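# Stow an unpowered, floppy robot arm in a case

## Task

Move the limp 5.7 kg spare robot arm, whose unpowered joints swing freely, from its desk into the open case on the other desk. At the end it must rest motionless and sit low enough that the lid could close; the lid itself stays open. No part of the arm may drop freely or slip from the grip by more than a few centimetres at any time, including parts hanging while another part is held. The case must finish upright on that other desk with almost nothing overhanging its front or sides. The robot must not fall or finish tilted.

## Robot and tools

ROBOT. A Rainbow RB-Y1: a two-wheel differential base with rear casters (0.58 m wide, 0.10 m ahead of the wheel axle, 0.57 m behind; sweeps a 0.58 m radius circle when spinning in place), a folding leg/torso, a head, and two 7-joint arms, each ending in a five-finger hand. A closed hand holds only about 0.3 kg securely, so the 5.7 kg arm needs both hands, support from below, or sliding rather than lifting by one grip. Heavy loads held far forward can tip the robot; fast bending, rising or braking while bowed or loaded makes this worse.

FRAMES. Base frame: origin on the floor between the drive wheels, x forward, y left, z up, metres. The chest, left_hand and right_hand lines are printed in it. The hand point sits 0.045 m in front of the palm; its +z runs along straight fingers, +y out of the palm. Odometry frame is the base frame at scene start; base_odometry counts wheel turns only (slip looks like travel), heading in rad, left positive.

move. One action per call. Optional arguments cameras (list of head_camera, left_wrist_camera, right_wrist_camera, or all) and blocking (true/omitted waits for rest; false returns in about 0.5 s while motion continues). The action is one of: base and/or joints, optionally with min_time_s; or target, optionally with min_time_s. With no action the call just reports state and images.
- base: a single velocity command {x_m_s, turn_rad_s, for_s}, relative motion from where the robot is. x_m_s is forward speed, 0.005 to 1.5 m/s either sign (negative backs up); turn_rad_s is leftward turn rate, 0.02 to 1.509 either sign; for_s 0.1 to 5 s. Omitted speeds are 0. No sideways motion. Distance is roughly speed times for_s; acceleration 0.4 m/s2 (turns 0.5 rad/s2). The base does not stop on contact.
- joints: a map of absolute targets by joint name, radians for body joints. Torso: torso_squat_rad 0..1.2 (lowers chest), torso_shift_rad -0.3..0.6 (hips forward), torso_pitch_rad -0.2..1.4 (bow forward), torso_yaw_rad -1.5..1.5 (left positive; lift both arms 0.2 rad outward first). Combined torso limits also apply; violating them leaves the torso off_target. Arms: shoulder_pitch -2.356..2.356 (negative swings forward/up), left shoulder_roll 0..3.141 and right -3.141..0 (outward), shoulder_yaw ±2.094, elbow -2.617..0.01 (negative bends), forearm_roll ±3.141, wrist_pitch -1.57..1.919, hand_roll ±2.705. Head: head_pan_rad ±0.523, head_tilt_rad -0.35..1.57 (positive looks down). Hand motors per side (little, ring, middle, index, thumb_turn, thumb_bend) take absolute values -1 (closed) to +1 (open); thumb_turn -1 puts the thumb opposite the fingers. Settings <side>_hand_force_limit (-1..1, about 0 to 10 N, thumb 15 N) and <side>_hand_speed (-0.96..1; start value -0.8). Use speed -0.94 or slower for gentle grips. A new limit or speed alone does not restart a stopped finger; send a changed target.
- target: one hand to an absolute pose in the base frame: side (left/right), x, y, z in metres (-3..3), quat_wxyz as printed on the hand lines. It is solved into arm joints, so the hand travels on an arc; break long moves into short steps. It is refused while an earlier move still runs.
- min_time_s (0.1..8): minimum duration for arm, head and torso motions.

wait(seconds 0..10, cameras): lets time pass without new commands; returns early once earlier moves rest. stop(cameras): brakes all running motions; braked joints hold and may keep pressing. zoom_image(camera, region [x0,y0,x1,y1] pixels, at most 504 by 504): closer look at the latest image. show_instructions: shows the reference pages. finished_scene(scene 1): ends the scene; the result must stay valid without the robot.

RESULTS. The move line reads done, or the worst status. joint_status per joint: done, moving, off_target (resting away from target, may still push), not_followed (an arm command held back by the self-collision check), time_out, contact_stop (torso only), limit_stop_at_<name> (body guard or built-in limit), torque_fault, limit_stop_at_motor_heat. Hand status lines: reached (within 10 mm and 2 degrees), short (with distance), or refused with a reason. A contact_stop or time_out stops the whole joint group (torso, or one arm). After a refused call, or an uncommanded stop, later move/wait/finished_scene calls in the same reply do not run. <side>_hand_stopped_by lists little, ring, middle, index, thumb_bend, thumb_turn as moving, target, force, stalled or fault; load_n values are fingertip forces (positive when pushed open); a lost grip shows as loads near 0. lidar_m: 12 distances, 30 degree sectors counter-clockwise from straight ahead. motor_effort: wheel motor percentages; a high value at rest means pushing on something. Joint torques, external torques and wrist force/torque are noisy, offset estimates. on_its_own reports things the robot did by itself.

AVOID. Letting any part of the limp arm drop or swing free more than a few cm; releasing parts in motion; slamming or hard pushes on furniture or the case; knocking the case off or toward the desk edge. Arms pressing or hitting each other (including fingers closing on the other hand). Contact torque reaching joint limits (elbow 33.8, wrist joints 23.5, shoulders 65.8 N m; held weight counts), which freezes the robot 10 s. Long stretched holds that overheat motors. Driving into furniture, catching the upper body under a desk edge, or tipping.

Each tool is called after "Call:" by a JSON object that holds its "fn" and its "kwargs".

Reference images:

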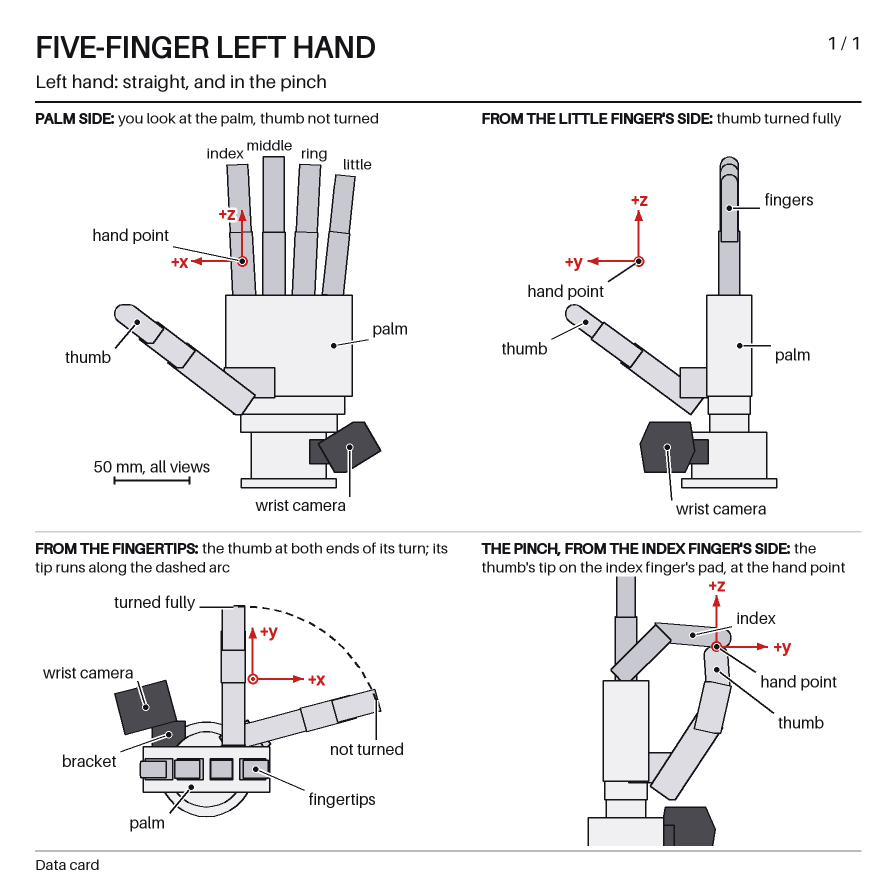

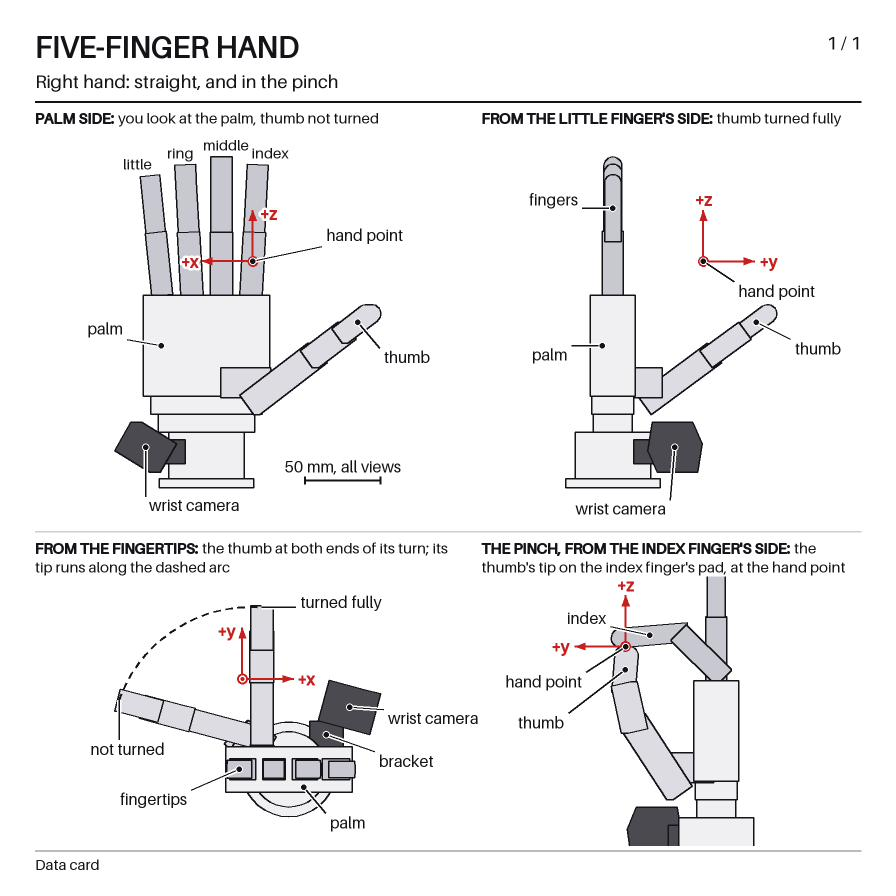

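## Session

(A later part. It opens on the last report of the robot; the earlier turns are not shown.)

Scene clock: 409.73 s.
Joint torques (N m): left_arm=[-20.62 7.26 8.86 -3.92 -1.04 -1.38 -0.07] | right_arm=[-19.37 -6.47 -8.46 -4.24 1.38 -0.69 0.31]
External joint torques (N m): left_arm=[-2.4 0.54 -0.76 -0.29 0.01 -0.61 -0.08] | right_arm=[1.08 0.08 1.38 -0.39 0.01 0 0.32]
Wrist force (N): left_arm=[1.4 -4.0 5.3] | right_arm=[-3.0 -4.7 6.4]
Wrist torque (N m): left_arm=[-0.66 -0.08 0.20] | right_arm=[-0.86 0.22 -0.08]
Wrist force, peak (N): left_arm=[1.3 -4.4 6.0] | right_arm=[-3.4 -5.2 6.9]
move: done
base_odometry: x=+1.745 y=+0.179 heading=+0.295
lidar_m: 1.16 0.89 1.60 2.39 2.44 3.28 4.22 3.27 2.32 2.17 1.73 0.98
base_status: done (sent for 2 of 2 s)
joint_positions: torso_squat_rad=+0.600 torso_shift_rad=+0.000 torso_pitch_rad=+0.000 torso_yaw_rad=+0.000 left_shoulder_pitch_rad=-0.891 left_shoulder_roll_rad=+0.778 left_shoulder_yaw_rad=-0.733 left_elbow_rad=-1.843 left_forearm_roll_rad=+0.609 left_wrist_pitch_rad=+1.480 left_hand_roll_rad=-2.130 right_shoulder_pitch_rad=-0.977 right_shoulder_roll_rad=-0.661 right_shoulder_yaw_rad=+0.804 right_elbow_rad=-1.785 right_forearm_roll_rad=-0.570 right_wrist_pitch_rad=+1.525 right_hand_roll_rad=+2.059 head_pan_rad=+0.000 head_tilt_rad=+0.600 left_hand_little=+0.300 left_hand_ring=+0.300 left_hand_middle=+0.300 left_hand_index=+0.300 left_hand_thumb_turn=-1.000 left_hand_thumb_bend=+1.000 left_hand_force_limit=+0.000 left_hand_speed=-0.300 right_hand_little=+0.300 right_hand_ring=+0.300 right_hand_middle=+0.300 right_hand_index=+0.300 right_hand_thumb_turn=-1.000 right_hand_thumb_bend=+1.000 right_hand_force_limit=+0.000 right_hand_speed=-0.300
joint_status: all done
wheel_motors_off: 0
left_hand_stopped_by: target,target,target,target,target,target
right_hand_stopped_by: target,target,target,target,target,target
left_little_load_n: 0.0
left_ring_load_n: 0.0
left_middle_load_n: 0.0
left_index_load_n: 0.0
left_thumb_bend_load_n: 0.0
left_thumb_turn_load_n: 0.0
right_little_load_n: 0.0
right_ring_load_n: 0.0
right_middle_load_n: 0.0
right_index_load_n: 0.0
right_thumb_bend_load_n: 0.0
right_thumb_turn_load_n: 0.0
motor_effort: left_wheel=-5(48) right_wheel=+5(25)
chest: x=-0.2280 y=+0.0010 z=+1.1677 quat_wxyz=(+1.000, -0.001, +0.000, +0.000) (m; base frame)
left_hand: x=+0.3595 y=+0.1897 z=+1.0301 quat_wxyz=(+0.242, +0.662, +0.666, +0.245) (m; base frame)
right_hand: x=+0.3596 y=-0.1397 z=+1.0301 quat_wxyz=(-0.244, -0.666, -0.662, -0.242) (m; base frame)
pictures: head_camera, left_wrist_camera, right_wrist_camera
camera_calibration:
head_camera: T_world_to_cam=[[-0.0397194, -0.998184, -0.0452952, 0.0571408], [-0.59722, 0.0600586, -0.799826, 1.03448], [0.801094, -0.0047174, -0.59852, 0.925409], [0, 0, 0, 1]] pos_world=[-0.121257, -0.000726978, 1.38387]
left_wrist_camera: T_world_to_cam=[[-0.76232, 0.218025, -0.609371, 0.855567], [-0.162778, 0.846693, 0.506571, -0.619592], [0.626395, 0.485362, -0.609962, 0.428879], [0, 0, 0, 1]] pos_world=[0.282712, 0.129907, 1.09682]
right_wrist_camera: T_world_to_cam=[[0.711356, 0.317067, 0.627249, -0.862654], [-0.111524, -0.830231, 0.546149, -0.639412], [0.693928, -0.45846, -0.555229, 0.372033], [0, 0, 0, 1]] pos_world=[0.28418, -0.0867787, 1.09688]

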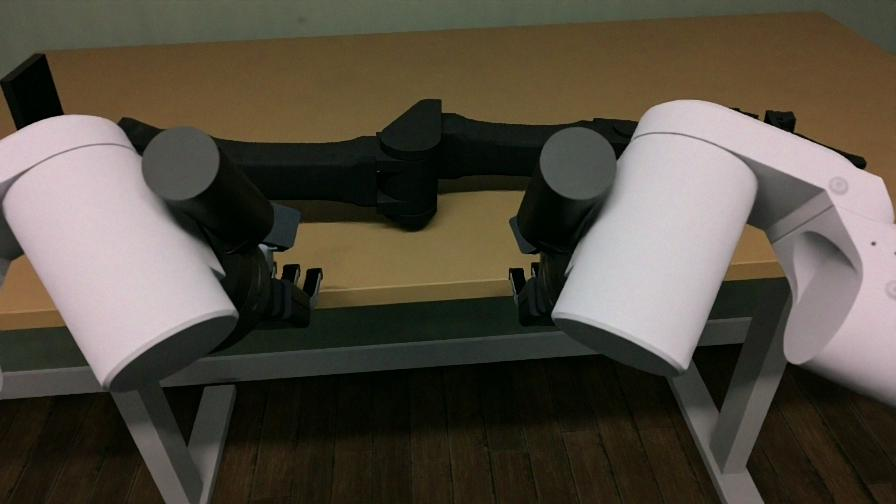

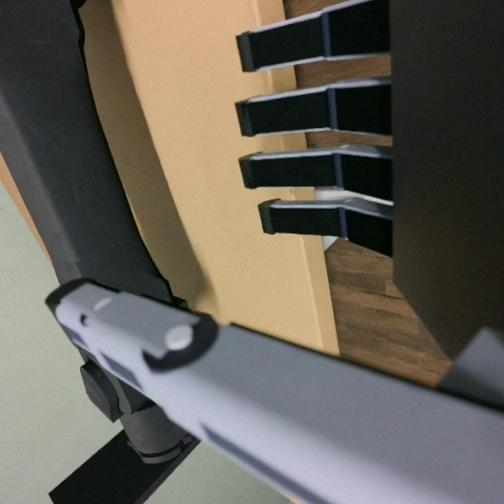

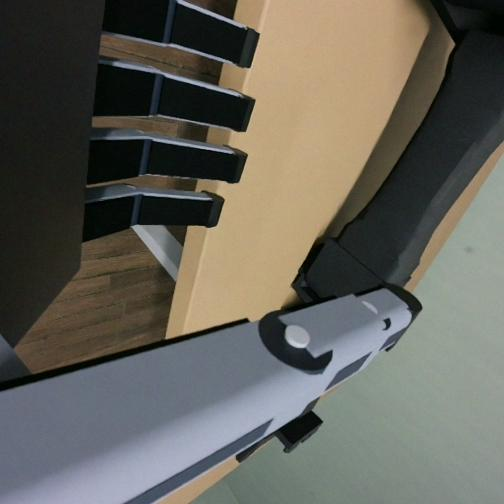

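Call:
{"fn": "move", "kwargs": {"target": {"side": "left", "x": 0.36, "y": 0.19, "z": 1.022, "quat_wxyz": [0.2419, 0.6646, 0.6646, 0.2419]}, "min_time_s": 1}}

Call:
{"fn": "move", "kwargs": {"target": {"side": "right", "x": 0.38, "y": -0.12, "z": 1.026, "quat_wxyz": [0.2419, 0.6646, 0.6646, 0.2419]}, "min_time_s": 1}}

Call:
{"fn": "move", "kwargs": {"base": {"x_m_s": 0.1, "for_s": 1.0}, "joints": {"head_tilt_rad": 0.7}, "cameras": ["all"]}}

Scene clock: 479.37 s.
Joint torques (N m): left_arm=[-19.68 7.56 8.07 -2.5 -1.17 -1.54 -0.4] | right_arm=[-19.57 -6.52 -8.51 -4.36 1.39 -0.63 0.28]
External joint torques (N m): left_arm=[-1.51 0.84 -1.55 1.22 -0.13 -0.75 -0.4] | right_arm=[0.89 0.03 1.33 -0.5 0.02 0.06 0.29]
Wrist force (N): left_arm=[1.0 -4.1 5.4] | right_arm=[-2.8 -4.6 6.6]
Wrist torque (N m): left_arm=[-0.68 0.00 0.17] | right_arm=[-0.86 0.14 -0.11]
Wrist force, peak (N): left_arm=[0.9 -4.3 5.9] | right_arm=[-3.6 -5.1 6.8]
move: done
base_odometry: x=+1.745 y=+0.179 heading=+0.295
lidar_m: 1.15 0.90 1.57 2.38 2.44 3.30 4.24 3.29 2.31 2.19 1.73 0.98
base_status: not commanded
joint_positions: torso_squat_rad=+0.600 torso_shift_rad=+0.000 torso_pitch_rad=+0.000 torso_yaw_rad=+0.000 left_shoulder_pitch_rad=-0.877 left_shoulder_roll_rad=+0.778 left_shoulder_yaw_rad=-0.739 left_elbow_rad=-1.837 left_forearm_roll_rad=+0.604 left_wrist_pitch_rad=+1.459 left_hand_roll_rad=-2.138 right_shoulder_pitch_rad=-0.977 right_shoulder_roll_rad=-0.661 right_shoulder_yaw_rad=+0.804 right_elbow_rad=-1.785 right_forearm_roll_rad=-0.570 right_wrist_pitch_rad=+1.525 right_hand_roll_rad=+2.059 head_pan_rad=+0.000 head_tilt_rad=+0.600 left_hand_little=+0.300 left_hand_ring=+0.300 left_hand_middle=+0.300 left_hand_index=+0.300 left_hand_thumb_turn=-1.000 left_hand_thumb_bend=+1.000 left_hand_force_limit=+0.000 left_hand_speed=-0.300 right_hand_little=+0.300 right_hand_ring=+0.300 right_hand_middle=+0.300 right_hand_index=+0.300 right_hand_thumb_turn=-1.000 right_hand_thumb_bend=+1.000 right_hand_force_limit=+0.000 right_hand_speed=-0.300
joint_status: all done
wheel_motors_off: 0
left_hand_stopped_by: target,target,target,target,target,target
right_hand_stopped_by: target,target,target,target,target,target
left_little_load_n: 0.0
left_ring_load_n: 0.5
left_middle_load_n: 0.0
left_index_load_n: 0.0
left_thumb_bend_load_n: 0.0
left_thumb_turn_load_n: 0.0
right_little_load_n: 0.0
right_ring_load_n: 0.0
right_middle_load_n: 0.0
right_index_load_n: 0.0
right_thumb_bend_load_n: 0.0
right_thumb_turn_load_n: 0.5
motor_effort: left_wheel=-5(5) right_wheel=+5(6)
chest: x=-0.2280 y=+0.0010 z=+1.1677 quat_wxyz=(+1.000, -0.001, +0.000, +0.000) (m; base frame)
left_hand: x=+0.3598 y=+0.1898 z=+1.0223 quat_wxyz=(+0.242, +0.664, +0.664, +0.242) (m; base frame)
left_hand_status: reached (checked arc, planned for 1.0 s): 0 mm and 0.0 deg off.
right_hand: x=+0.3596 y=-0.1397 z=+1.0301 quat_wxyz=(-0.244, -0.666, -0.662, -0.242) (m; base frame)
pictures: none

Scene clock: 480.70 s.
Joint torques (N m): left_arm=[-19.72 7.13 8.11 -2.91 -1.16 -1.42 -0.43] | right_arm=[-20.78 -4.38 -8.08 -3.76 1.39 -0.81 0.76]
External joint torques (N m): left_arm=[-1.55 0.41 -1.51 0.81 -0.12 -0.64 -0.43] | right_arm=[0.68 1.94 1.55 0.31 0.05 -0.08 0.76]
Wrist force (N): left_arm=[1.0 -4.1 5.5] | right_arm=[-3.0 -4.7 6.6]
Wrist torque (N m): left_arm=[-0.70 -0.01 0.16] | right_arm=[-0.85 0.16 -0.09]
Wrist force, peak (N): left_arm=[1.2 -4.3 5.8] | right_arm=[-3.3 -4.9 6.8]
move: done
base_odometry: x=+1.745 y=+0.179 heading=+0.295
lidar_m: 1.15 0.91 1.59 2.38 2.46 3.28 4.25 3.27 2.30 2.18 1.74 0.97
base_status: not commanded
joint_positions: torso_squat_rad=+0.600 torso_shift_rad=+0.000 torso_pitch_rad=+0.000 torso_yaw_rad=+0.000 left_shoulder_pitch_rad=-0.876 left_shoulder_roll_rad=+0.778 left_shoulder_yaw_rad=-0.739 left_elbow_rad=-1.837 left_forearm_roll_rad=+0.604 left_wrist_pitch_rad=+1.459 left_hand_roll_rad=-2.138 right_shoulder_pitch_rad=-1.029 right_shoulder_roll_rad=-0.584 right_shoulder_yaw_rad=+0.820 right_elbow_rad=-1.644 right_forearm_roll_rad=-0.560 right_wrist_pitch_rad=+1.482 right_hand_roll_rad=+2.089 head_pan_rad=+0.000 head_tilt_rad=+0.600 left_hand_little=+0.300 left_hand_ring=+0.300 left_hand_middle=+0.300 left_hand_index=+0.300 left_hand_thumb_turn=-1.000 left_hand_thumb_bend=+1.000 left_hand_force_limit=+0.000 left_hand_speed=-0.300 right_hand_little=+0.300 right_hand_ring=+0.300 right_hand_middle=+0.300 right_hand_index=+0.300 right_hand_thumb_turn=-1.000 right_hand_thumb_bend=+1.000 right_hand_force_limit=+0.000 right_hand_speed=-0.300
joint_status: all done
wheel_motors_off: 0
left_hand_stopped_by: target,target,target,target,target,target
right_hand_stopped_by: target,target,target,target,target,target
left_little_load_n: 0.5
left_ring_load_n: 0.0
left_middle_load_n: 0.0
left_index_load_n: 0.0
left_thumb_bend_load_n: 0.0
left_thumb_turn_load_n: 0.0
right_little_load_n: 0.5
right_ring_load_n: 0.0
right_middle_load_n: 0.0
right_index_load_n: 0.0
right_thumb_bend_load_n: 0.0
right_thumb_turn_load_n: 0.0
motor_effort: left_wheel=-5(5) right_wheel=+5(6)
chest: x=-0.2280 y=+0.0010 z=+1.1677 quat_wxyz=(+1.000, -0.001, +0.000, +0.000) (m; base frame)
left_hand: x=+0.3598 y=+0.1898 z=+1.0223 quat_wxyz=(+0.242, +0.664, +0.665, +0.242) (m; base frame)
right_hand: x=+0.3798 y=-0.1203 z=+1.0262 quat_wxyz=(-0.242, -0.665, -0.664, -0.242) (m; base frame)
right_hand_status: reached (checked arc, planned for 1.0 s): 0 mm and 0.0 deg off.
pictures: none

Scene clock: 482.30 s.
Joint torques (N m): left_arm=[-20.31 7.08 8.89 -2.96 -1.02 -1.43 -0.27] | right_arm=[-20.7 -4.37 -8.06 -4.02 1.33 -0.76 0.59]
External joint torques (N m): left_arm=[-2.15 0.36 -0.73 0.77 0.01 -0.64 -0.27] | right_arm=[0.76 1.95 1.57 0.05 -0.01 -0.03 0.6]
Wrist force (N): left_arm=[0.9 -4.1 5.5] | right_arm=[-2.9 -4.9 6.1]
Wrist torque (N m): left_arm=[-0.67 0.01 0.16] | right_arm=[-0.87 0.19 -0.11]
Wrist force, peak (N): left_arm=[1.1 -4.6 5.8] | right_arm=[-3.6 -5.0 6.8]
move: done
base_odometry: x=+1.840 y=+0.208 heading=+0.295
lidar_m: 1.05 0.81 1.46 2.38 2.47 3.29 4.34 3.27 2.32 2.19 0.91 0.89
base_status: done (sent for 1 of 1 s)
joint_positions: torso_squat_rad=+0.600 torso_shift_rad=+0.000 torso_pitch_rad=+0.000 torso_yaw_rad=+0.000 left_shoulder_pitch_rad=-0.876 left_shoulder_roll_rad=+0.778 left_shoulder_yaw_rad=-0.739 left_elbow_rad=-1.837 left_forearm_roll_rad=+0.604 left_wrist_pitch_rad=+1.459 left_hand_roll_rad=-2.138 right_shoulder_pitch_rad=-1.029 right_shoulder_roll_rad=-0.584 right_shoulder_yaw_rad=+0.820 right_elbow_rad=-1.644 right_forearm_roll_rad=-0.560 right_wrist_pitch_rad=+1.482 right_hand_roll_rad=+2.089 head_pan_rad=+0.000 head_tilt_rad=+0.700 left_hand_little=+0.300 left_hand_ring=+0.300 left_hand_middle=+0.300 left_hand_index=+0.300 left_hand_thumb_turn=-1.000 left_hand_thumb_bend=+1.000 left_hand_force_limit=+0.000 left_hand_speed=-0.300 right_hand_little=+0.300 right_hand_ring=+0.300 right_hand_middle=+0.300 right_hand_index=+0.300 right_hand_thumb_turn=-1.000 right_hand_thumb_bend=+1.000 right_hand_force_limit=+0.000 right_hand_speed=-0.300
joint_status: all done
wheel_motors_off: 0
left_hand_stopped_by: target,target,target,target,target,target
right_hand_stopped_by: target,target,target,target,target,target
left_little_load_n: 0.0
left_ring_load_n: 0.0
left_middle_load_n: 0.0
left_index_load_n: 0.0
left_thumb_bend_load_n: -0.5
left_thumb_turn_load_n: 0.0
right_little_load_n: 0.0
right_ring_load_n: 0.0
right_middle_load_n: 0.0
right_index_load_n: 0.5
right_thumb_bend_load_n: 0.0
right_thumb_turn_load_n: 0.0
motor_effort: left_wheel=-8(18) right_wheel=+2(21)
chest: x=-0.2279 y=+0.0010 z=+1.1677 quat_wxyz=(+1.000, -0.001, +0.000, +0.000) (m; base frame)
left_hand: x=+0.3598 y=+0.1899 z=+1.0221 quat_wxyz=(+0.242, +0.664, +0.665, +0.242) (m; base frame)
right_hand: x=+0.3798 y=-0.1203 z=+1.0261 quat_wxyz=(-0.242, -0.665, -0.664, -0.242) (m; base frame)
pictures: head_camera, left_wrist_camera, right_wrist_camera
camera_calibration:
head_camera: T_world_to_cam=[[-0.0441818, -0.998177, -0.0411071, 0.0505071], [-0.67408, 0.0601549, -0.736205, 0.931666], [0.737336, -0.00481737, -0.675509, 1.01758], [0, 0, 0, 1]] pos_world=[-0.120051, -0.000727238, 1.37536]
left_wrist_camera: T_world_to_cam=[[-0.7636, 0.222663, -0.606082, 0.847066], [-0.154374, 0.848481, 0.506211, -0.618634], [0.626964, 0.480106, -0.613527, 0.428166], [0, 0, 0, 1]] pos_world=[0.282874, 0.130723, 1.08924]
right_wrist_camera: T_world_to_cam=[[0.711967, 0.319952, 0.625087, -0.87839], [-0.105891, -0.831071, 0.545993, -0.620887], [0.694183, -0.45492, -0.557815, 0.367702], [0, 0, 0, 1]] pos_world=[0.304387, -0.067683, 1.09318]

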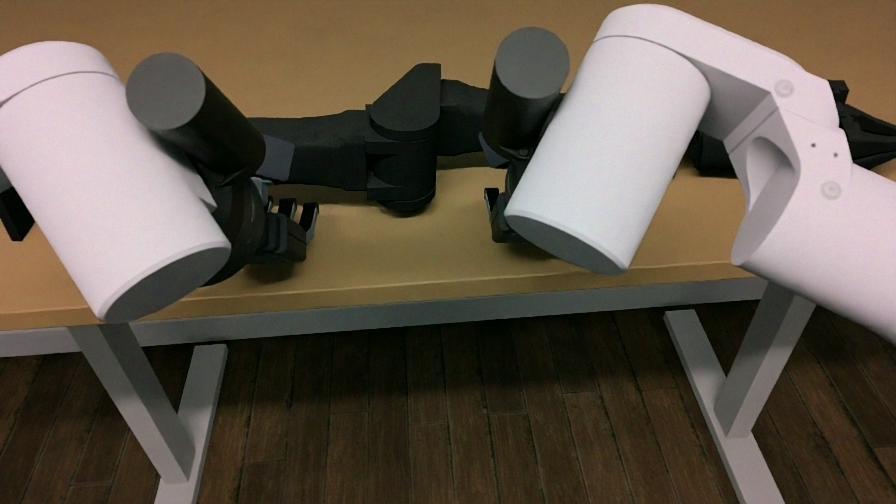

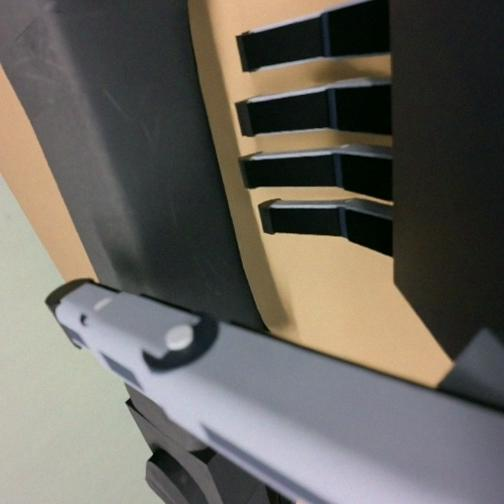

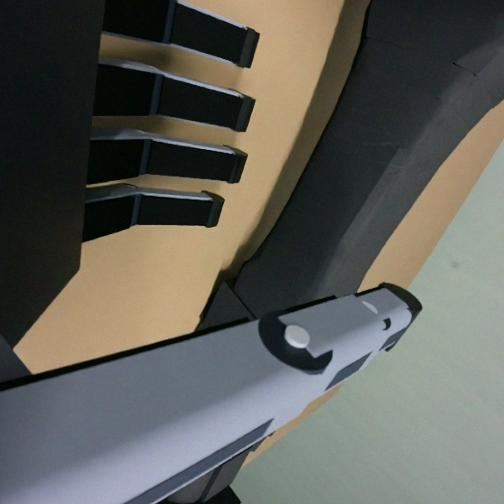

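Call:
{"fn": "move", "kwargs": {"target": {"side": "right", "x": 0.413, "y": -0.12, "z": 1.024, "quat_wxyz": [0.2419, 0.6646, 0.6646, 0.2419]}, "min_time_s": 1}}

Call:
{"fn": "move", "kwargs": {"base": {"x_m_s": 0.05, "for_s": 0.7}, "cameras": ["all"]}}

Scene clock: 504.47 s.
Joint torques (N m): left_arm=[-20.46 7.24 8.87 -2.94 -1.08 -1.37 -0.47] | right_arm=[-22.02 -4.39 -10.8 -3.96 1.08 -0.86 0.56]
External joint torques (N m): left_arm=[-2.3 0.52 -0.75 0.78 -0.05 -0.59 -0.48] | right_arm=[0.69 2.31 -1.57 0.33 -0.19 -0.04 0.57]
Wrist force (N): left_arm=[0.6 -4.4 5.3] | right_arm=[-3.1 -4.9 6.7]
Wrist torque (N m): left_arm=[-0.71 0.06 0.15] | right_arm=[-0.88 0.19 -0.11]
Wrist force, peak (N): left_arm=[1.3 -4.3 6.0] | right_arm=[-3.4 -5.3 6.9]
move: done
base_odometry: x=+1.840 y=+0.208 heading=+0.295
lidar_m: 1.06 0.83 1.49 2.39 2.46 3.28 4.34 3.27 2.30 2.19 0.92 0.88
base_status: not commanded
joint_positions: torso_squat_rad=+0.600 torso_shift_rad=+0.000 torso_pitch_rad=+0.000 torso_yaw_rad=+0.000 left_shoulder_pitch_rad=-0.876 left_shoulder_roll_rad=+0.778 left_shoulder_yaw_rad=-0.739 left_elbow_rad=-1.837 left_forearm_roll_rad=+0.604 left_wrist_pitch_rad=+1.459 left_hand_roll_rad=-2.138 right_shoulder_pitch_rad=-1.078 right_shoulder_roll_rad=-0.534 right_shoulder_yaw_rad=+0.812 right_elbow_rad=-1.455 right_forearm_roll_rad=-0.571 right_wrist_pitch_rad=+1.391 right_hand_roll_rad=+2.171 head_pan_rad=+0.000 head_tilt_rad=+0.700 left_hand_little=+0.300 left_hand_ring=+0.300 left_hand_middle=+0.300 left_hand_index=+0.300 left_hand_thumb_turn=-1.000 left_hand_thumb_bend=+1.000 left_hand_force_limit=+0.000 left_hand_speed=-0.300 right_hand_little=+0.300 right_hand_ring=+0.300 right_hand_middle=+0.300 right_hand_index=+0.300 right_hand_thumb_turn=-1.000 right_hand_thumb_bend=+1.000 right_hand_force_limit=+0.000 right_hand_speed=-0.300
joint_status: all done
wheel_motors_off: 0
left_hand_stopped_by: target,target,target,target,target,target
right_hand_stopped_by: target,target,target,target,target,target
left_little_load_n: 0.0
left_ring_load_n: 0.0
left_middle_load_n: 0.0
left_index_load_n: 0.0
left_thumb_bend_load_n: -0.5
left_thumb_turn_load_n: 0.0
right_little_load_n: 0.0
right_ring_load_n: 0.0
right_middle_load_n: 0.0
right_index_load_n: 0.0
right_thumb_bend_load_n: 0.0
right_thumb_turn_load_n: 0.0
motor_effort: left_wheel=-8(8) right_wheel=+3(5)
chest: x=-0.2279 y=+0.0010 z=+1.1677 quat_wxyz=(+1.000, -0.001, +0.000, +0.000) (m; base frame)
left_hand: x=+0.3598 y=+0.1899 z=+1.0221 quat_wxyz=(+0.242, +0.664, +0.665, +0.242) (m; base frame)
right_hand: x=+0.4123 y=-0.1203 z=+1.0241 quat_wxyz=(-0.242, -0.664, -0.664, -0.242) (m; base frame)
right_hand_status: reached (checked arc, planned for 1.0 s): 1 mm and 0.1 deg off.
pictures: none

Scene clock: 505.93 s.
Joint torques (N m): left_arm=[-20.22 7.23 8.49 -3.11 -1.07 -1.33 -0.41] | right_arm=[-21.69 -4.48 -10.58 -4.42 1.19 -0.74 0.59]
External joint torques (N m): left_arm=[-2.05 0.51 -1.13 0.62 -0.04 -0.54 -0.42] | right_arm=[1.02 2.22 -1.35 -0.14 -0.08 0.08 0.59]
Wrist force (N): left_arm=[1.1 -4.0 5.5] | right_arm=[-2.8 -5.1 6.5]
Wrist torque (N m): left_arm=[-0.65 -0.06 0.21] | right_arm=[-0.93 0.16 -0.09]
Wrist force, peak (N): left_arm=[0.6 -4.3 5.9] | right_arm=[-3.0 -5.3 6.6]
move: done
base_odometry: x=+1.874 y=+0.218 heading=+0.294
lidar_m: 1.02 0.79 0.82 2.39 2.47 3.29 4.38 3.26 2.33 2.19 0.89 0.88
base_status: done (sent for 0.7 of 0.7 s)
joint_positions: torso_squat_rad=+0.600 torso_shift_rad=+0.000 torso_pitch_rad=+0.000 torso_yaw_rad=+0.000 left_shoulder_pitch_rad=-0.876 left_shoulder_roll_rad=+0.778 left_shoulder_yaw_rad=-0.739 left_elbow_rad=-1.837 left_forearm_roll_rad=+0.604 left_wrist_pitch_rad=+1.459 left_hand_roll_rad=-2.138 right_shoulder_pitch_rad=-1.078 right_shoulder_roll_rad=-0.534 right_shoulder_yaw_rad=+0.812 right_elbow_rad=-1.455 right_forearm_roll_rad=-0.571 right_wrist_pitch_rad=+1.391 right_hand_roll_rad=+2.171 head_pan_rad=+0.000 head_tilt_rad=+0.700 left_hand_little=+0.300 left_hand_ring=+0.300 left_hand_middle=+0.300 left_hand_index=+0.300 left_hand_thumb_turn=-1.000 left_hand_thumb_bend=+1.000 left_hand_force_limit=+0.000 left_hand_speed=-0.300 right_hand_little=+0.300 right_hand_ring=+0.300 right_hand_middle=+0.300 right_hand_index=+0.300 right_hand_thumb_turn=-1.000 right_hand_thumb_bend=+1.000 right_hand_force_limit=+0.000 right_hand_speed=-0.300
joint_status: not commanded
wheel_motors_off: 0
left_hand_stopped_by: target,target,target,target,target,target
right_hand_stopped_by: target,target,target,target,target,target
left_little_load_n: 0.0
left_ring_load_n: 0.0
left_middle_load_n: 0.0
left_index_load_n: 0.0
left_thumb_bend_load_n: 0.0
left_thumb_turn_load_n: 0.0
right_little_load_n: 0.0
right_ring_load_n: 0.0
right_middle_load_n: 0.0
right_index_load_n: 0.0
right_thumb_bend_load_n: 0.0
right_thumb_turn_load_n: 0.0
motor_effort: left_wheel=-7(17) right_wheel=+4(21)
chest: x=-0.2280 y=+0.0010 z=+1.1677 quat_wxyz=(+1.000, -0.001, +0.000, +0.000) (m; base frame)
left_hand: x=+0.3597 y=+0.1899 z=+1.0222 quat_wxyz=(+0.242, +0.664, +0.665, +0.242) (m; base frame)
right_hand: x=+0.4123 y=-0.1203 z=+1.0241 quat_wxyz=(-0.242, -0.664, -0.664, -0.242) (m; base frame)
pictures: head_camera, left_wrist_camera, right_wrist_camera
camera_calibration:
head_camera: T_world_to_cam=[[-0.0441773, -0.998177, -0.0411148, 0.0505139], [-0.673976, 0.0601569, -0.7363, 0.931743], [0.737431, -0.00481731, -0.675405, 1.01752], [0, 0, 0, 1]] pos_world=[-0.12015, -0.000727236, 1.37536]
left_wrist_camera: T_world_to_cam=[[-0.763517, 0.222652, -0.606191, 0.847086], [-0.154509, 0.84844, 0.506238, -0.618635], [0.627032, 0.480183, -0.613396, 0.428057], [0, 0, 0, 1]] pos_world=[0.282775, 0.130723, 1.08924]
right_wrist_camera: T_world_to_cam=[[0.711415, 0.320542, 0.625413, -0.900244], [-0.105835, -0.830908, 0.546252, -0.616683], [0.694757, -0.454803, -0.557196, 0.343131], [0, 0, 0, 1]] pos_world=[0.336789, -0.0677841, 1.09108]

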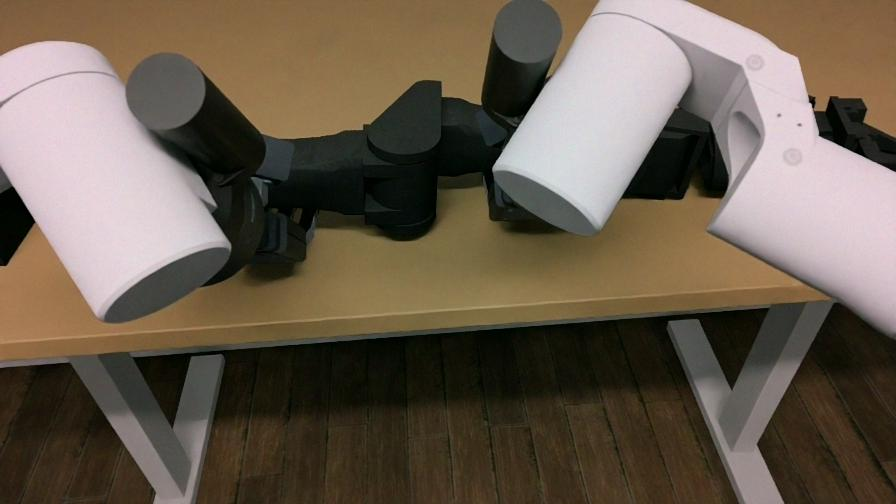

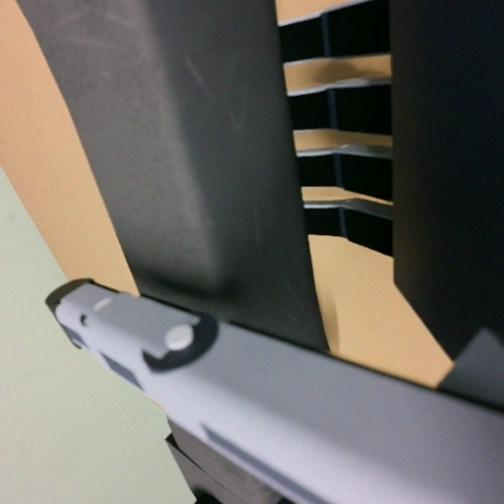

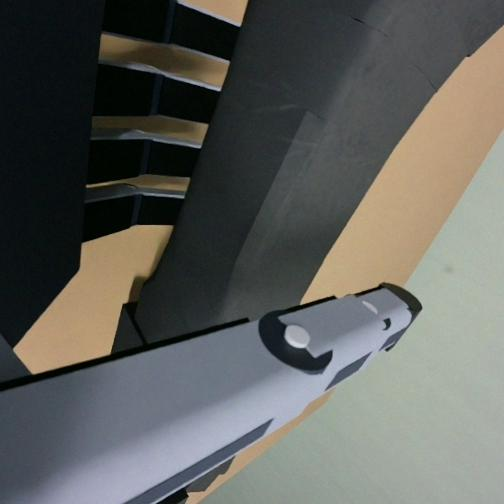

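Call:
{"fn": "move", "kwargs": {"base": {"x_m_s": 0.03, "for_s": 0.45}, "cameras": ["all"]}}

Scene clock: 520.30 s.
Joint torques (N m): left_arm=[-20.29 7.04 8.54 -3.11 -1.05 -1.17 -0.36] | right_arm=[-21.43 -4.35 -10.35 -4.36 1.34 -0.78 0.66]
External joint torques (N m): left_arm=[-2.12 0.32 -1.08 0.61 -0.02 -0.39 -0.37] | right_arm=[1.29 2.36 -1.12 -0.07 0.06 0.05 0.66]
Wrist force (N): left_arm=[0.8 -4.1 5.2] | right_arm=[-3.1 -4.8 6.4]
Wrist torque (N m): left_arm=[-0.66 0.00 0.17] | right_arm=[-0.90 0.19 -0.13]
Wrist force, peak (N): left_arm=[1.1 -4.1 6.0] | right_arm=[-2.6 -6.1 6.3]
move: done
base_odometry: x=+1.887 y=+0.222 heading=+0.294
lidar_m: 1.00 0.78 0.80 2.40 2.47 3.28 4.39 3.30 2.31 2.18 0.86 0.88
base_status: done (sent for 0.47 of 0.47 s)
joint_positions: torso_squat_rad=+0.600 torso_shift_rad=+0.000 torso_pitch_rad=+0.000 torso_yaw_rad=+0.000 left_shoulder_pitch_rad=-0.876 left_shoulder_roll_rad=+0.778 left_shoulder_yaw_rad=-0.739 left_elbow_rad=-1.837 left_forearm_roll_rad=+0.604 left_wrist_pitch_rad=+1.459 left_hand_roll_rad=-2.138 right_shoulder_pitch_rad=-1.078 right_shoulder_roll_rad=-0.534 right_shoulder_yaw_rad=+0.812 right_elbow_rad=-1.455 right_forearm_roll_rad=-0.571 right_wrist_pitch_rad=+1.391 right_hand_roll_rad=+2.171 head_pan_rad=+0.000 head_tilt_rad=+0.700 left_hand_little=+0.300 left_hand_ring=+0.300 left_hand_middle=+0.300 left_hand_index=+0.300 left_hand_thumb_turn=-1.000 left_hand_thumb_bend=+1.000 left_hand_force_limit=+0.000 left_hand_speed=-0.300 right_hand_little=+0.300 right_hand_ring=+0.300 right_hand_middle=+0.300 right_hand_index=+0.300 right_hand_thumb_turn=-1.000 right_hand_thumb_bend=+1.000 right_hand_force_limit=+0.000 right_hand_speed=-0.300
joint_status: not commanded
wheel_motors_off: 0
left_hand_stopped_by: target,target,target,target,target,target
right_hand_stopped_by: target,target,target,target,target,target
left_little_load_n: 0.0
left_ring_load_n: 0.0
left_middle_load_n: 0.0
left_index_load_n: 0.0
left_thumb_bend_load_n: 0.0
left_thumb_turn_load_n: 0.0
right_little_load_n: 0.0
right_ring_load_n: 0.0
right_middle_load_n: 0.0
right_index_load_n: 0.0
right_thumb_bend_load_n: 0.0
right_thumb_turn_load_n: 0.0
motor_effort: left_wheel=-6(12) right_wheel=+2(16)
chest: x=-0.2280 y=+0.0010 z=+1.1677 quat_wxyz=(+1.000, -0.001, +0.000, +0.000) (m; base frame)
left_hand: x=+0.3597 y=+0.1899 z=+1.0222 quat_wxyz=(+0.242, +0.664, +0.665, +0.242) (m; base frame)
right_hand: x=+0.4123 y=-0.1203 z=+1.0242 quat_wxyz=(-0.242, -0.664, -0.664, -0.242) (m; base frame)
pictures: head_camera, left_wrist_camera, right_wrist_camera
camera_calibration:
head_camera: T_world_to_cam=[[-0.0441773, -0.998177, -0.0411148, 0.0505139], [-0.673976, 0.0601569, -0.7363, 0.931743], [0.737431, -0.00481731, -0.675405, 1.01752], [0, 0, 0, 1]] pos_world=[-0.12015, -0.000727236, 1.37536]
left_wrist_camera: T_world_to_cam=[[-0.763517, 0.222652, -0.606191, 0.847086], [-0.154509, 0.84844, 0.506238, -0.618635], [0.627032, 0.480183, -0.613396, 0.428057], [0, 0, 0, 1]] pos_world=[0.282775, 0.130723, 1.08924]
right_wrist_camera: T_world_to_cam=[[0.711415, 0.320542, 0.625413, -0.900277], [-0.105835, -0.830908, 0.546252, -0.6166], [0.694757, -0.454803, -0.557196, 0.343176], [0, 0, 0, 1]] pos_world=[0.336789, -0.0676841, 1.09108]

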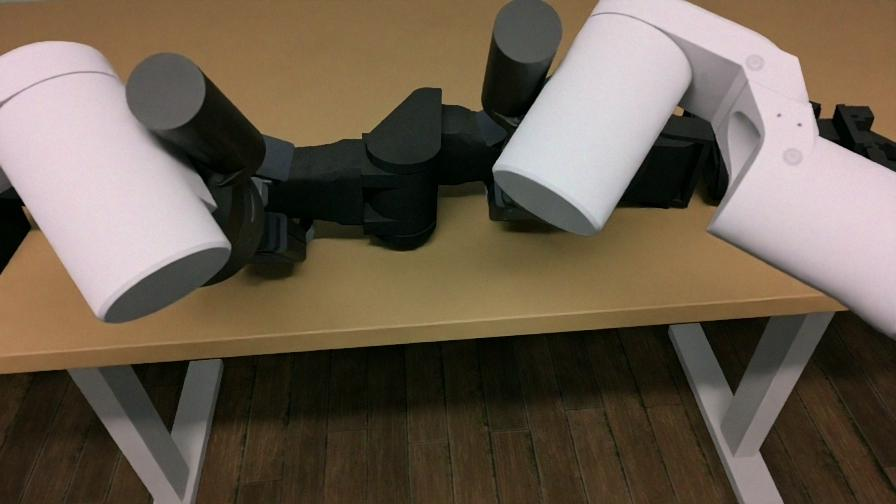

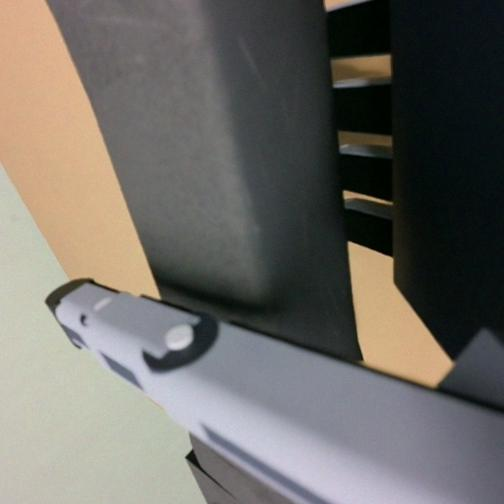

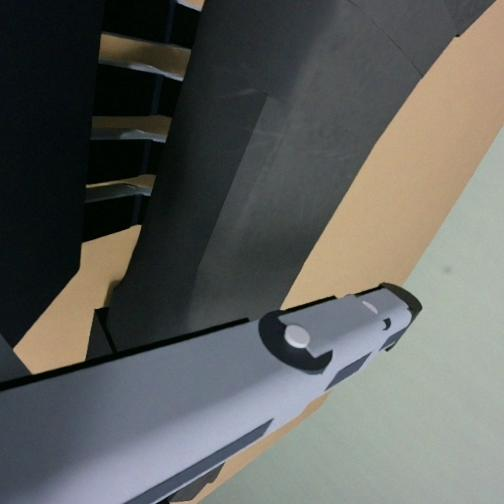

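Call:
{"fn": "move", "kwargs": {"base": {"x_m_s": 0.03, "for_s": 0.35}}}

Call:
{"fn": "move", "kwargs": {"target": {"side": "right", "x": 0.417, "y": -0.12, "z": 1.024, "quat_wxyz": [0.2419, 0.6646, 0.6646, 0.2419]}, "min_time_s": 1, "cameras": ["left_wrist_camera", "right_wrist_camera"]}}

Scene clock: 537.33 s.
Joint torques (N m): left_arm=[-20.26 7.27 8.85 -3.17 -1.02 -1.3 -0.35] | right_arm=[-21.41 -4.67 -10.6 -4.52 1.42 -0.83 0.57]
External joint torques (N m): left_arm=[-2.1 0.55 -0.77 0.56 0.02 -0.52 -0.35] | right_arm=[1.3 2.03 -1.38 -0.23 0.14 -0.01 0.58]
Wrist force (N): left_arm=[0.6 -4.0 5.5] | right_arm=[-2.6 -6.1 6.9]
Wrist torque (N m): left_arm=[-0.68 0.04 0.13] | right_arm=[-0.90 0.14 -0.09]
Wrist force, peak (N): left_arm=[0.9 -4.2 6.1] | right_arm=[-2.8 -7.5 8.0]
move: done
base_odometry: x=+1.898 y=+0.225 heading=+0.293
lidar_m: 0.99 0.79 0.79 2.39 2.47 3.30 4.39 3.27 2.32 2.18 0.84 0.87
base_status: done (sent for 0.37 of 0.37 s)
joint_positions: torso_squat_rad=+0.600 torso_shift_rad=+0.000 torso_pitch_rad=+0.000 torso_yaw_rad=+0.000 left_shoulder_pitch_rad=-0.876 left_shoulder_roll_rad=+0.778 left_shoulder_yaw_rad=-0.739 left_elbow_rad=-1.837 left_forearm_roll_rad=+0.604 left_wrist_pitch_rad=+1.459 left_hand_roll_rad=-2.138 right_shoulder_pitch_rad=-1.078 right_shoulder_roll_rad=-0.534 right_shoulder_yaw_rad=+0.812 right_elbow_rad=-1.455 right_forearm_roll_rad=-0.571 right_wrist_pitch_rad=+1.391 right_hand_roll_rad=+2.171 head_pan_rad=+0.000 head_tilt_rad=+0.700 left_hand_little=+0.300 left_hand_ring=+0.300 left_hand_middle=+0.300 left_hand_index=+0.300 left_hand_thumb_turn=-1.000 left_hand_thumb_bend=+1.000 left_hand_force_limit=+0.000 left_hand_speed=-0.300 right_hand_little=+0.300 right_hand_ring=+0.300 right_hand_middle=+0.300 right_hand_index=+0.300 right_hand_thumb_turn=-1.000 right_hand_thumb_bend=+1.000 right_hand_force_limit=+0.000 right_hand_speed=-0.300
joint_status: not commanded
wheel_motors_off: 0
left_hand_stopped_by: target,target,target,target,target,target
right_hand_stopped_by: target,target,target,target,target,target
left_little_load_n: 0.0
left_ring_load_n: 0.0
left_middle_load_n: 0.0
left_index_load_n: 0.0
left_thumb_bend_load_n: 0.0
left_thumb_turn_load_n: 0.0
right_little_load_n: 0.0
right_ring_load_n: 0.0
right_middle_load_n: 0.0
right_index_load_n: 0.5
right_thumb_bend_load_n: 0.0
right_thumb_turn_load_n: 0.0
motor_effort: left_wheel=-4(14) right_wheel=+2(16)
chest: x=-0.2280 y=+0.0010 z=+1.1677 quat_wxyz=(+1.000, -0.001, +0.000, +0.000) (m; base frame)
left_hand: x=+0.3597 y=+0.1899 z=+1.0221 quat_wxyz=(+0.242, +0.664, +0.665, +0.242) (m; base frame)
right_hand: x=+0.4123 y=-0.1203 z=+1.0241 quat_wxyz=(-0.242, -0.664, -0.664, -0.242) (m; base frame)
pictures: none

Scene clock: 538.67 s.
Joint torques (N m): left_arm=[-20.51 7.02 8.88 -3.22 -1.03 -1.39 -0.41] | right_arm=[-25.49 -4.51 -12.23 -4.83 2.28 -1.76 0.89]
External joint torques (N m): left_arm=[-2.34 0.3 -0.74 0.51 0 -0.61 -0.42] | right_arm=[-2.6 2.25 -3.09 -0.52 1.02 -0.93 0.9]
Wrist force (N): left_arm=[1.1 -3.9 5.1] | right_arm=[-4.1 -10.5 8.5]
Wrist torque (N m): left_arm=[-0.61 -0.06 0.18] | right_arm=[-1.00 0.21 -0.12]
Wrist force, peak (N): left_arm=[0.8 -4.5 5.7] | right_arm=[-4.5 -11.2 8.8]
move: done
base_odometry: x=+1.898 y=+0.225 heading=+0.293
lidar_m: 0.99 0.77 0.77 2.38 2.46 3.29 4.40 3.28 2.31 2.19 0.88 0.87
base_status: not commanded
joint_positions: torso_squat_rad=+0.600 torso_shift_rad=+0.000 torso_pitch_rad=+0.000 torso_yaw_rad=+0.000 left_shoulder_pitch_rad=-0.876 left_shoulder_roll_rad=+0.778 left_shoulder_yaw_rad=-0.739 left_elbow_rad=-1.837 left_forearm_roll_rad=+0.604 left_wrist_pitch_rad=+1.459 left_hand_roll_rad=-2.138 right_shoulder_pitch_rad=-1.086 right_shoulder_roll_rad=-0.526 right_shoulder_yaw_rad=+0.811 right_elbow_rad=-1.426 right_forearm_roll_rad=-0.574 right_wrist_pitch_rad=+1.379 right_hand_roll_rad=+2.182 head_pan_rad=+0.000 head_tilt_rad=+0.700 left_hand_little=+0.300 left_hand_ring=+0.300 left_hand_middle=+0.300 left_hand_index=+0.300 left_hand_thumb_turn=-1.000 left_hand_thumb_bend=+1.000 left_hand_force_limit=+0.000 left_hand_speed=-0.300 right_hand_little=+0.300 right_hand_ring=+0.300 right_hand_middle=+0.300 right_hand_index=+0.300 right_hand_thumb_turn=-1.000 right_hand_thumb_bend=+1.000 right_hand_force_limit=+0.000 right_hand_speed=-0.300
joint_status: all done
wheel_motors_off: 0
left_hand_stopped_by: target,target,target,target,target,target
right_hand_stopped_by: target,target,target,target,target,target
left_little_load_n: 0.0
left_ring_load_n: 0.0
left_middle_load_n: 0.0
left_index_load_n: 0.0
left_thumb_bend_load_n: 0.0
left_thumb_turn_load_n: 0.0
right_little_load_n: 0.0
right_ring_load_n: 0.0
right_middle_load_n: 0.0
right_index_load_n: 1.0
right_thumb_bend_load_n: 0.0
right_thumb_turn_load_n: 0.0
motor_effort: left_wheel=-4(4) right_wheel=+2(5)
chest: x=-0.2280 y=+0.0010 z=+1.1677 quat_wxyz=(+1.000, -0.001, +0.000, +0.000) (m; base frame)
left_hand: x=+0.3597 y=+0.1899 z=+1.0221 quat_wxyz=(+0.242, +0.664, +0.665, +0.242) (m; base frame)
right_hand: x=+0.4165 y=-0.1205 z=+1.0231 quat_wxyz=(-0.242, -0.665, -0.665, -0.241) (m; base frame)
right_hand_status: reached (checked arc, planned for 1.0 s): 1 mm and 0.1 deg off.
pictures: left_wrist_camera, right_wrist_camera
camera_calibration:
left_wrist_camera: T_world_to_cam=[[-0.763612, 0.22264, -0.606076, 0.846989], [-0.154439, 0.848443, 0.506254, -0.618673], [0.626933, 0.480183, -0.613497, 0.428195], [0, 0, 0, 1]] pos_world=[0.282774, 0.130723, 1.08924]
right_wrist_camera: T_world_to_cam=[[0.712961, 0.320416, 0.623715, -0.901558], [-0.105244, -0.830518, 0.546958, -0.616728], [0.693261, -0.455602, -0.558405, 0.341408], [0, 0, 0, 1]] pos_world=[0.341184, -0.0677841, 1.09028]

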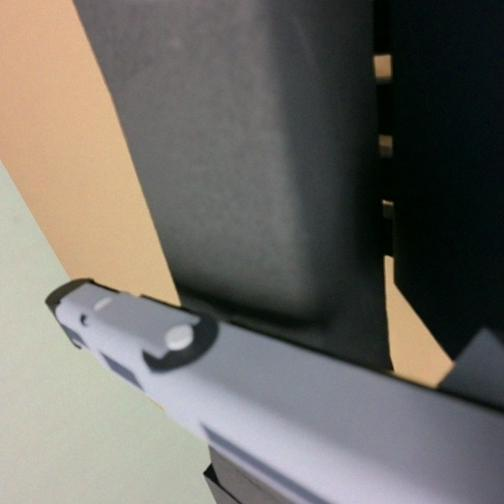

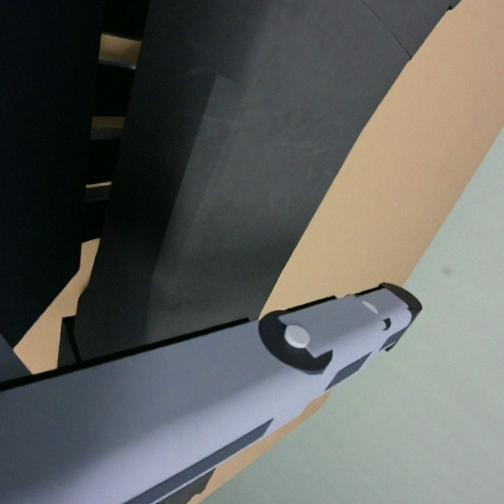

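Call:
{"fn": "move", "kwargs": {"target": {"side": "right", "x": 0.415, "y": -0.12, "z": 1.024, "quat_wxyz": [0.2593, 0.7125, 0.6129, 0.2231]}, "min_time_s": 1}}

Call:
{"fn": "move", "kwargs": {"base": {"x_m_s": 0.02, "for_s": 0.2}, "cameras": ["left_wrist_camera", "right_wrist_camera"]}}

Scene clock: 551.63 s.
Joint torques (N m): left_arm=[-20.12 7.24 8.95 -3.21 -1.06 -1.29 -0.4] | right_arm=[-22.46 -4.02 -6.49 -4.05 1.47 -0.2 0.07]
External joint torques (N m): left_arm=[-1.96 0.52 -0.68 0.51 -0.02 -0.51 -0.41] | right_arm=[0.86 2.36 1.96 0.34 0.1 0.47 0.07]
Wrist force (N): left_arm=[1.0 -3.8 5.3] | right_arm=[-3.1 -4.4 6.5]
Wrist torque (N m): left_arm=[-0.61 -0.02 0.16] | right_arm=[-0.82 0.19 -0.20]
Wrist force, peak (N): left_arm=[0.9 -4.7 5.9] | right_arm=[-3.1 -16.5 17.1]
move: done
base_odometry: x=+1.898 y=+0.225 heading=+0.293
lidar_m: 1.00 0.78 0.78 2.38 2.46 3.29 4.39 3.28 2.30 2.18 0.85 0.87
base_status: not commanded
joint_positions: torso_squat_rad=+0.600 torso_shift_rad=+0.000 torso_pitch_rad=+0.000 torso_yaw_rad=+0.000 left_shoulder_pitch_rad=-0.876 left_shoulder_roll_rad=+0.778 left_shoulder_yaw_rad=-0.739 left_elbow_rad=-1.837 left_forearm_roll_rad=+0.604 left_wrist_pitch_rad=+1.459 left_hand_roll_rad=-2.138 right_shoulder_pitch_rad=-1.145 right_shoulder_roll_rad=-0.428 right_shoulder_yaw_rad=+0.828 right_elbow_rad=-1.319 right_forearm_roll_rad=-0.499 right_wrist_pitch_rad=+1.455 right_hand_roll_rad=+2.045 head_pan_rad=+0.000 head_tilt_rad=+0.700 left_hand_little=+0.300 left_hand_ring=+0.300 left_hand_middle=+0.300 left_hand_index=+0.300 left_hand_thumb_turn=-1.000 left_hand_thumb_bend=+1.000 left_hand_force_limit=+0.000 left_hand_speed=-0.300 right_hand_little=+0.300 right_hand_ring=+0.300 right_hand_middle=+0.300 right_hand_index=+0.300 right_hand_thumb_turn=-1.000 right_hand_thumb_bend=+1.000 right_hand_force_limit=+0.000 right_hand_speed=-0.300
joint_status: all done
wheel_motors_off: 0
left_hand_stopped_by: target,target,target,target,target,target
right_hand_stopped_by: target,target,target,target,target,target
left_little_load_n: 0.0
left_ring_load_n: 0.0
left_middle_load_n: 0.0
left_index_load_n: 0.0
left_thumb_bend_load_n: 0.0
left_thumb_turn_load_n: 0.0
right_little_load_n: 0.0
right_ring_load_n: 0.0
right_middle_load_n: 0.0
right_index_load_n: 0.0
right_thumb_bend_load_n: 0.0
right_thumb_turn_load_n: 0.0
motor_effort: left_wheel=-4(4) right_wheel=+3(4)
chest: x=-0.2279 y=+0.0010 z=+1.1677 quat_wxyz=(+1.000, -0.001, +0.000, +0.000) (m; base frame)
left_hand: x=+0.3598 y=+0.1899 z=+1.0221 quat_wxyz=(+0.242, +0.664, +0.665, +0.242) (m; base frame)
right_hand: x=+0.4149 y=-0.1202 z=+1.0241 quat_wxyz=(-0.259, -0.712, -0.613, -0.223) (m; base frame)
right_hand_status: reached (checked arc, planned for 1.0 s): 0 mm and 0.1 deg off.
pictures: none

Scene clock: 552.33 s.
Joint torques (N m): left_arm=[-20.24 7.16 8.89 -3.25 -0.99 -1.34 -0.43] | right_arm=[-22.65 -4.93 -7.47 -3.81 2 -0.82 -0.07]
External joint torques (N m): left_arm=[-2.08 0.44 -0.74 0.48 0.05 -0.56 -0.43] | right_arm=[0.68 1.45 0.98 0.59 0.63 -0.15 -0.06]
Wrist force (N): left_arm=[1.0 -4.4 5.7] | right_arm=[-3.5 -7.5 5.2]
Wrist torque (N m): left_arm=[-0.76 -0.01 0.19] | right_arm=[-0.90 0.27 -0.41]
Wrist force, peak (N): left_arm=[0.9 -4.1 6.0] | right_arm=[-4.7 -11.3 1.9]
move: done
base_odometry: x=+1.902 y=+0.227 heading=+0.293
lidar_m: 1.00 0.80 0.77 2.40 2.46 3.28 4.39 3.28 2.29 2.18 0.84 0.86
base_status: done (sent for 0.2 of 0.2 s)
joint_positions: torso_squat_rad=+0.600 torso_shift_rad=+0.000 torso_pitch_rad=+0.000 torso_yaw_rad=+0.000 left_shoulder_pitch_rad=-0.876 left_shoulder_roll_rad=+0.778 left_shoulder_yaw_rad=-0.739 left_elbow_rad=-1.837 left_forearm_roll_rad=+0.604 left_wrist_pitch_rad=+1.459 left_hand_roll_rad=-2.138 right_shoulder_pitch_rad=-1.145 right_shoulder_roll_rad=-0.428 right_shoulder_yaw_rad=+0.829 right_elbow_rad=-1.319 right_forearm_roll_rad=-0.499 right_wrist_pitch_rad=+1.456 right_hand_roll_rad=+2.045 head_pan_rad=+0.000 head_tilt_rad=+0.700 left_hand_little=+0.300 left_hand_ring=+0.300 left_hand_middle=+0.300 left_hand_index=+0.300 left_hand_thumb_turn=-1.000 left_hand_thumb_bend=+1.000 left_hand_force_limit=+0.000 left_hand_speed=-0.300 right_hand_little=+0.300 right_hand_ring=+0.300 right_hand_middle=+0.300 right_hand_index=+0.300 right_hand_thumb_turn=-1.000 right_hand_thumb_bend=+1.000 right_hand_force_limit=+0.000 right_hand_speed=-0.300
joint_status: not commanded
wheel_motors_off: 0
left_hand_stopped_by: target,target,target,target,target,target
right_hand_stopped_by: target,target,target,target,target,target
left_little_load_n: 0.0
left_ring_load_n: 0.0
left_middle_load_n: 0.0
left_index_load_n: 0.0
left_thumb_bend_load_n: 0.0
left_thumb_turn_load_n: 0.0
right_little_load_n: 0.0
right_ring_load_n: 0.0
right_middle_load_n: 0.0
right_index_load_n: 0.0
right_thumb_bend_load_n: 0.0
right_thumb_turn_load_n: 0.0
motor_effort: left_wheel=-3(11) right_wheel=+1(12)
chest: x=-0.2280 y=+0.0010 z=+1.1677 quat_wxyz=(+1.000, -0.001, +0.000, +0.000) (m; base frame)
left_hand: x=+0.3597 y=+0.1899 z=+1.0222 quat_wxyz=(+0.242, +0.664, +0.665, +0.242) (m; base frame)
right_hand: x=+0.4147 y=-0.1201 z=+1.0240 quat_wxyz=(-0.259, -0.712, -0.613, -0.223) (m; base frame)
pictures: left_wrist_camera, right_wrist_camera
camera_calibration:
left_wrist_camera: T_world_to_cam=[[-0.763526, 0.222704, -0.606161, 0.847049], [-0.154462, 0.848426, 0.506275, -0.618686], [0.627033, 0.480183, -0.613396, 0.428056], [0, 0, 0, 1]] pos_world=[0.282775, 0.130723, 1.08924]
right_wrist_camera: T_world_to_cam=[[0.751506, 0.21066, 0.625189, -0.931629], [-0.228014, -0.806313, 0.545774, -0.562018], [0.619071, -0.552704, -0.557915, 0.361882], [0, 0, 0, 1]] pos_world=[0.347946, -0.0568912, 1.09108]

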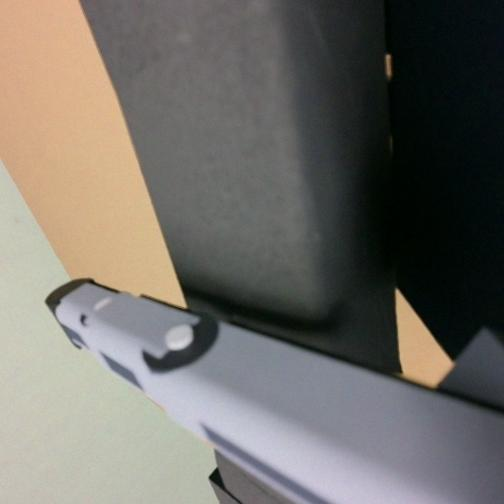

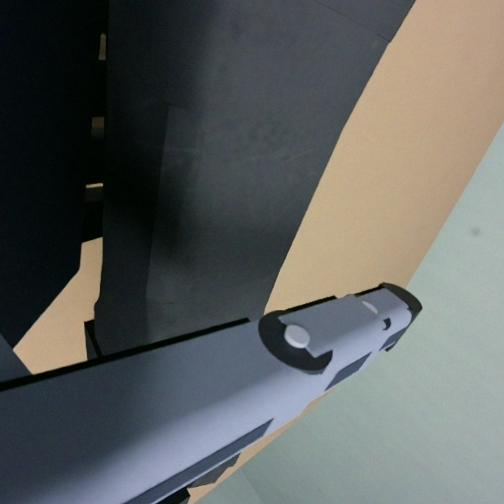

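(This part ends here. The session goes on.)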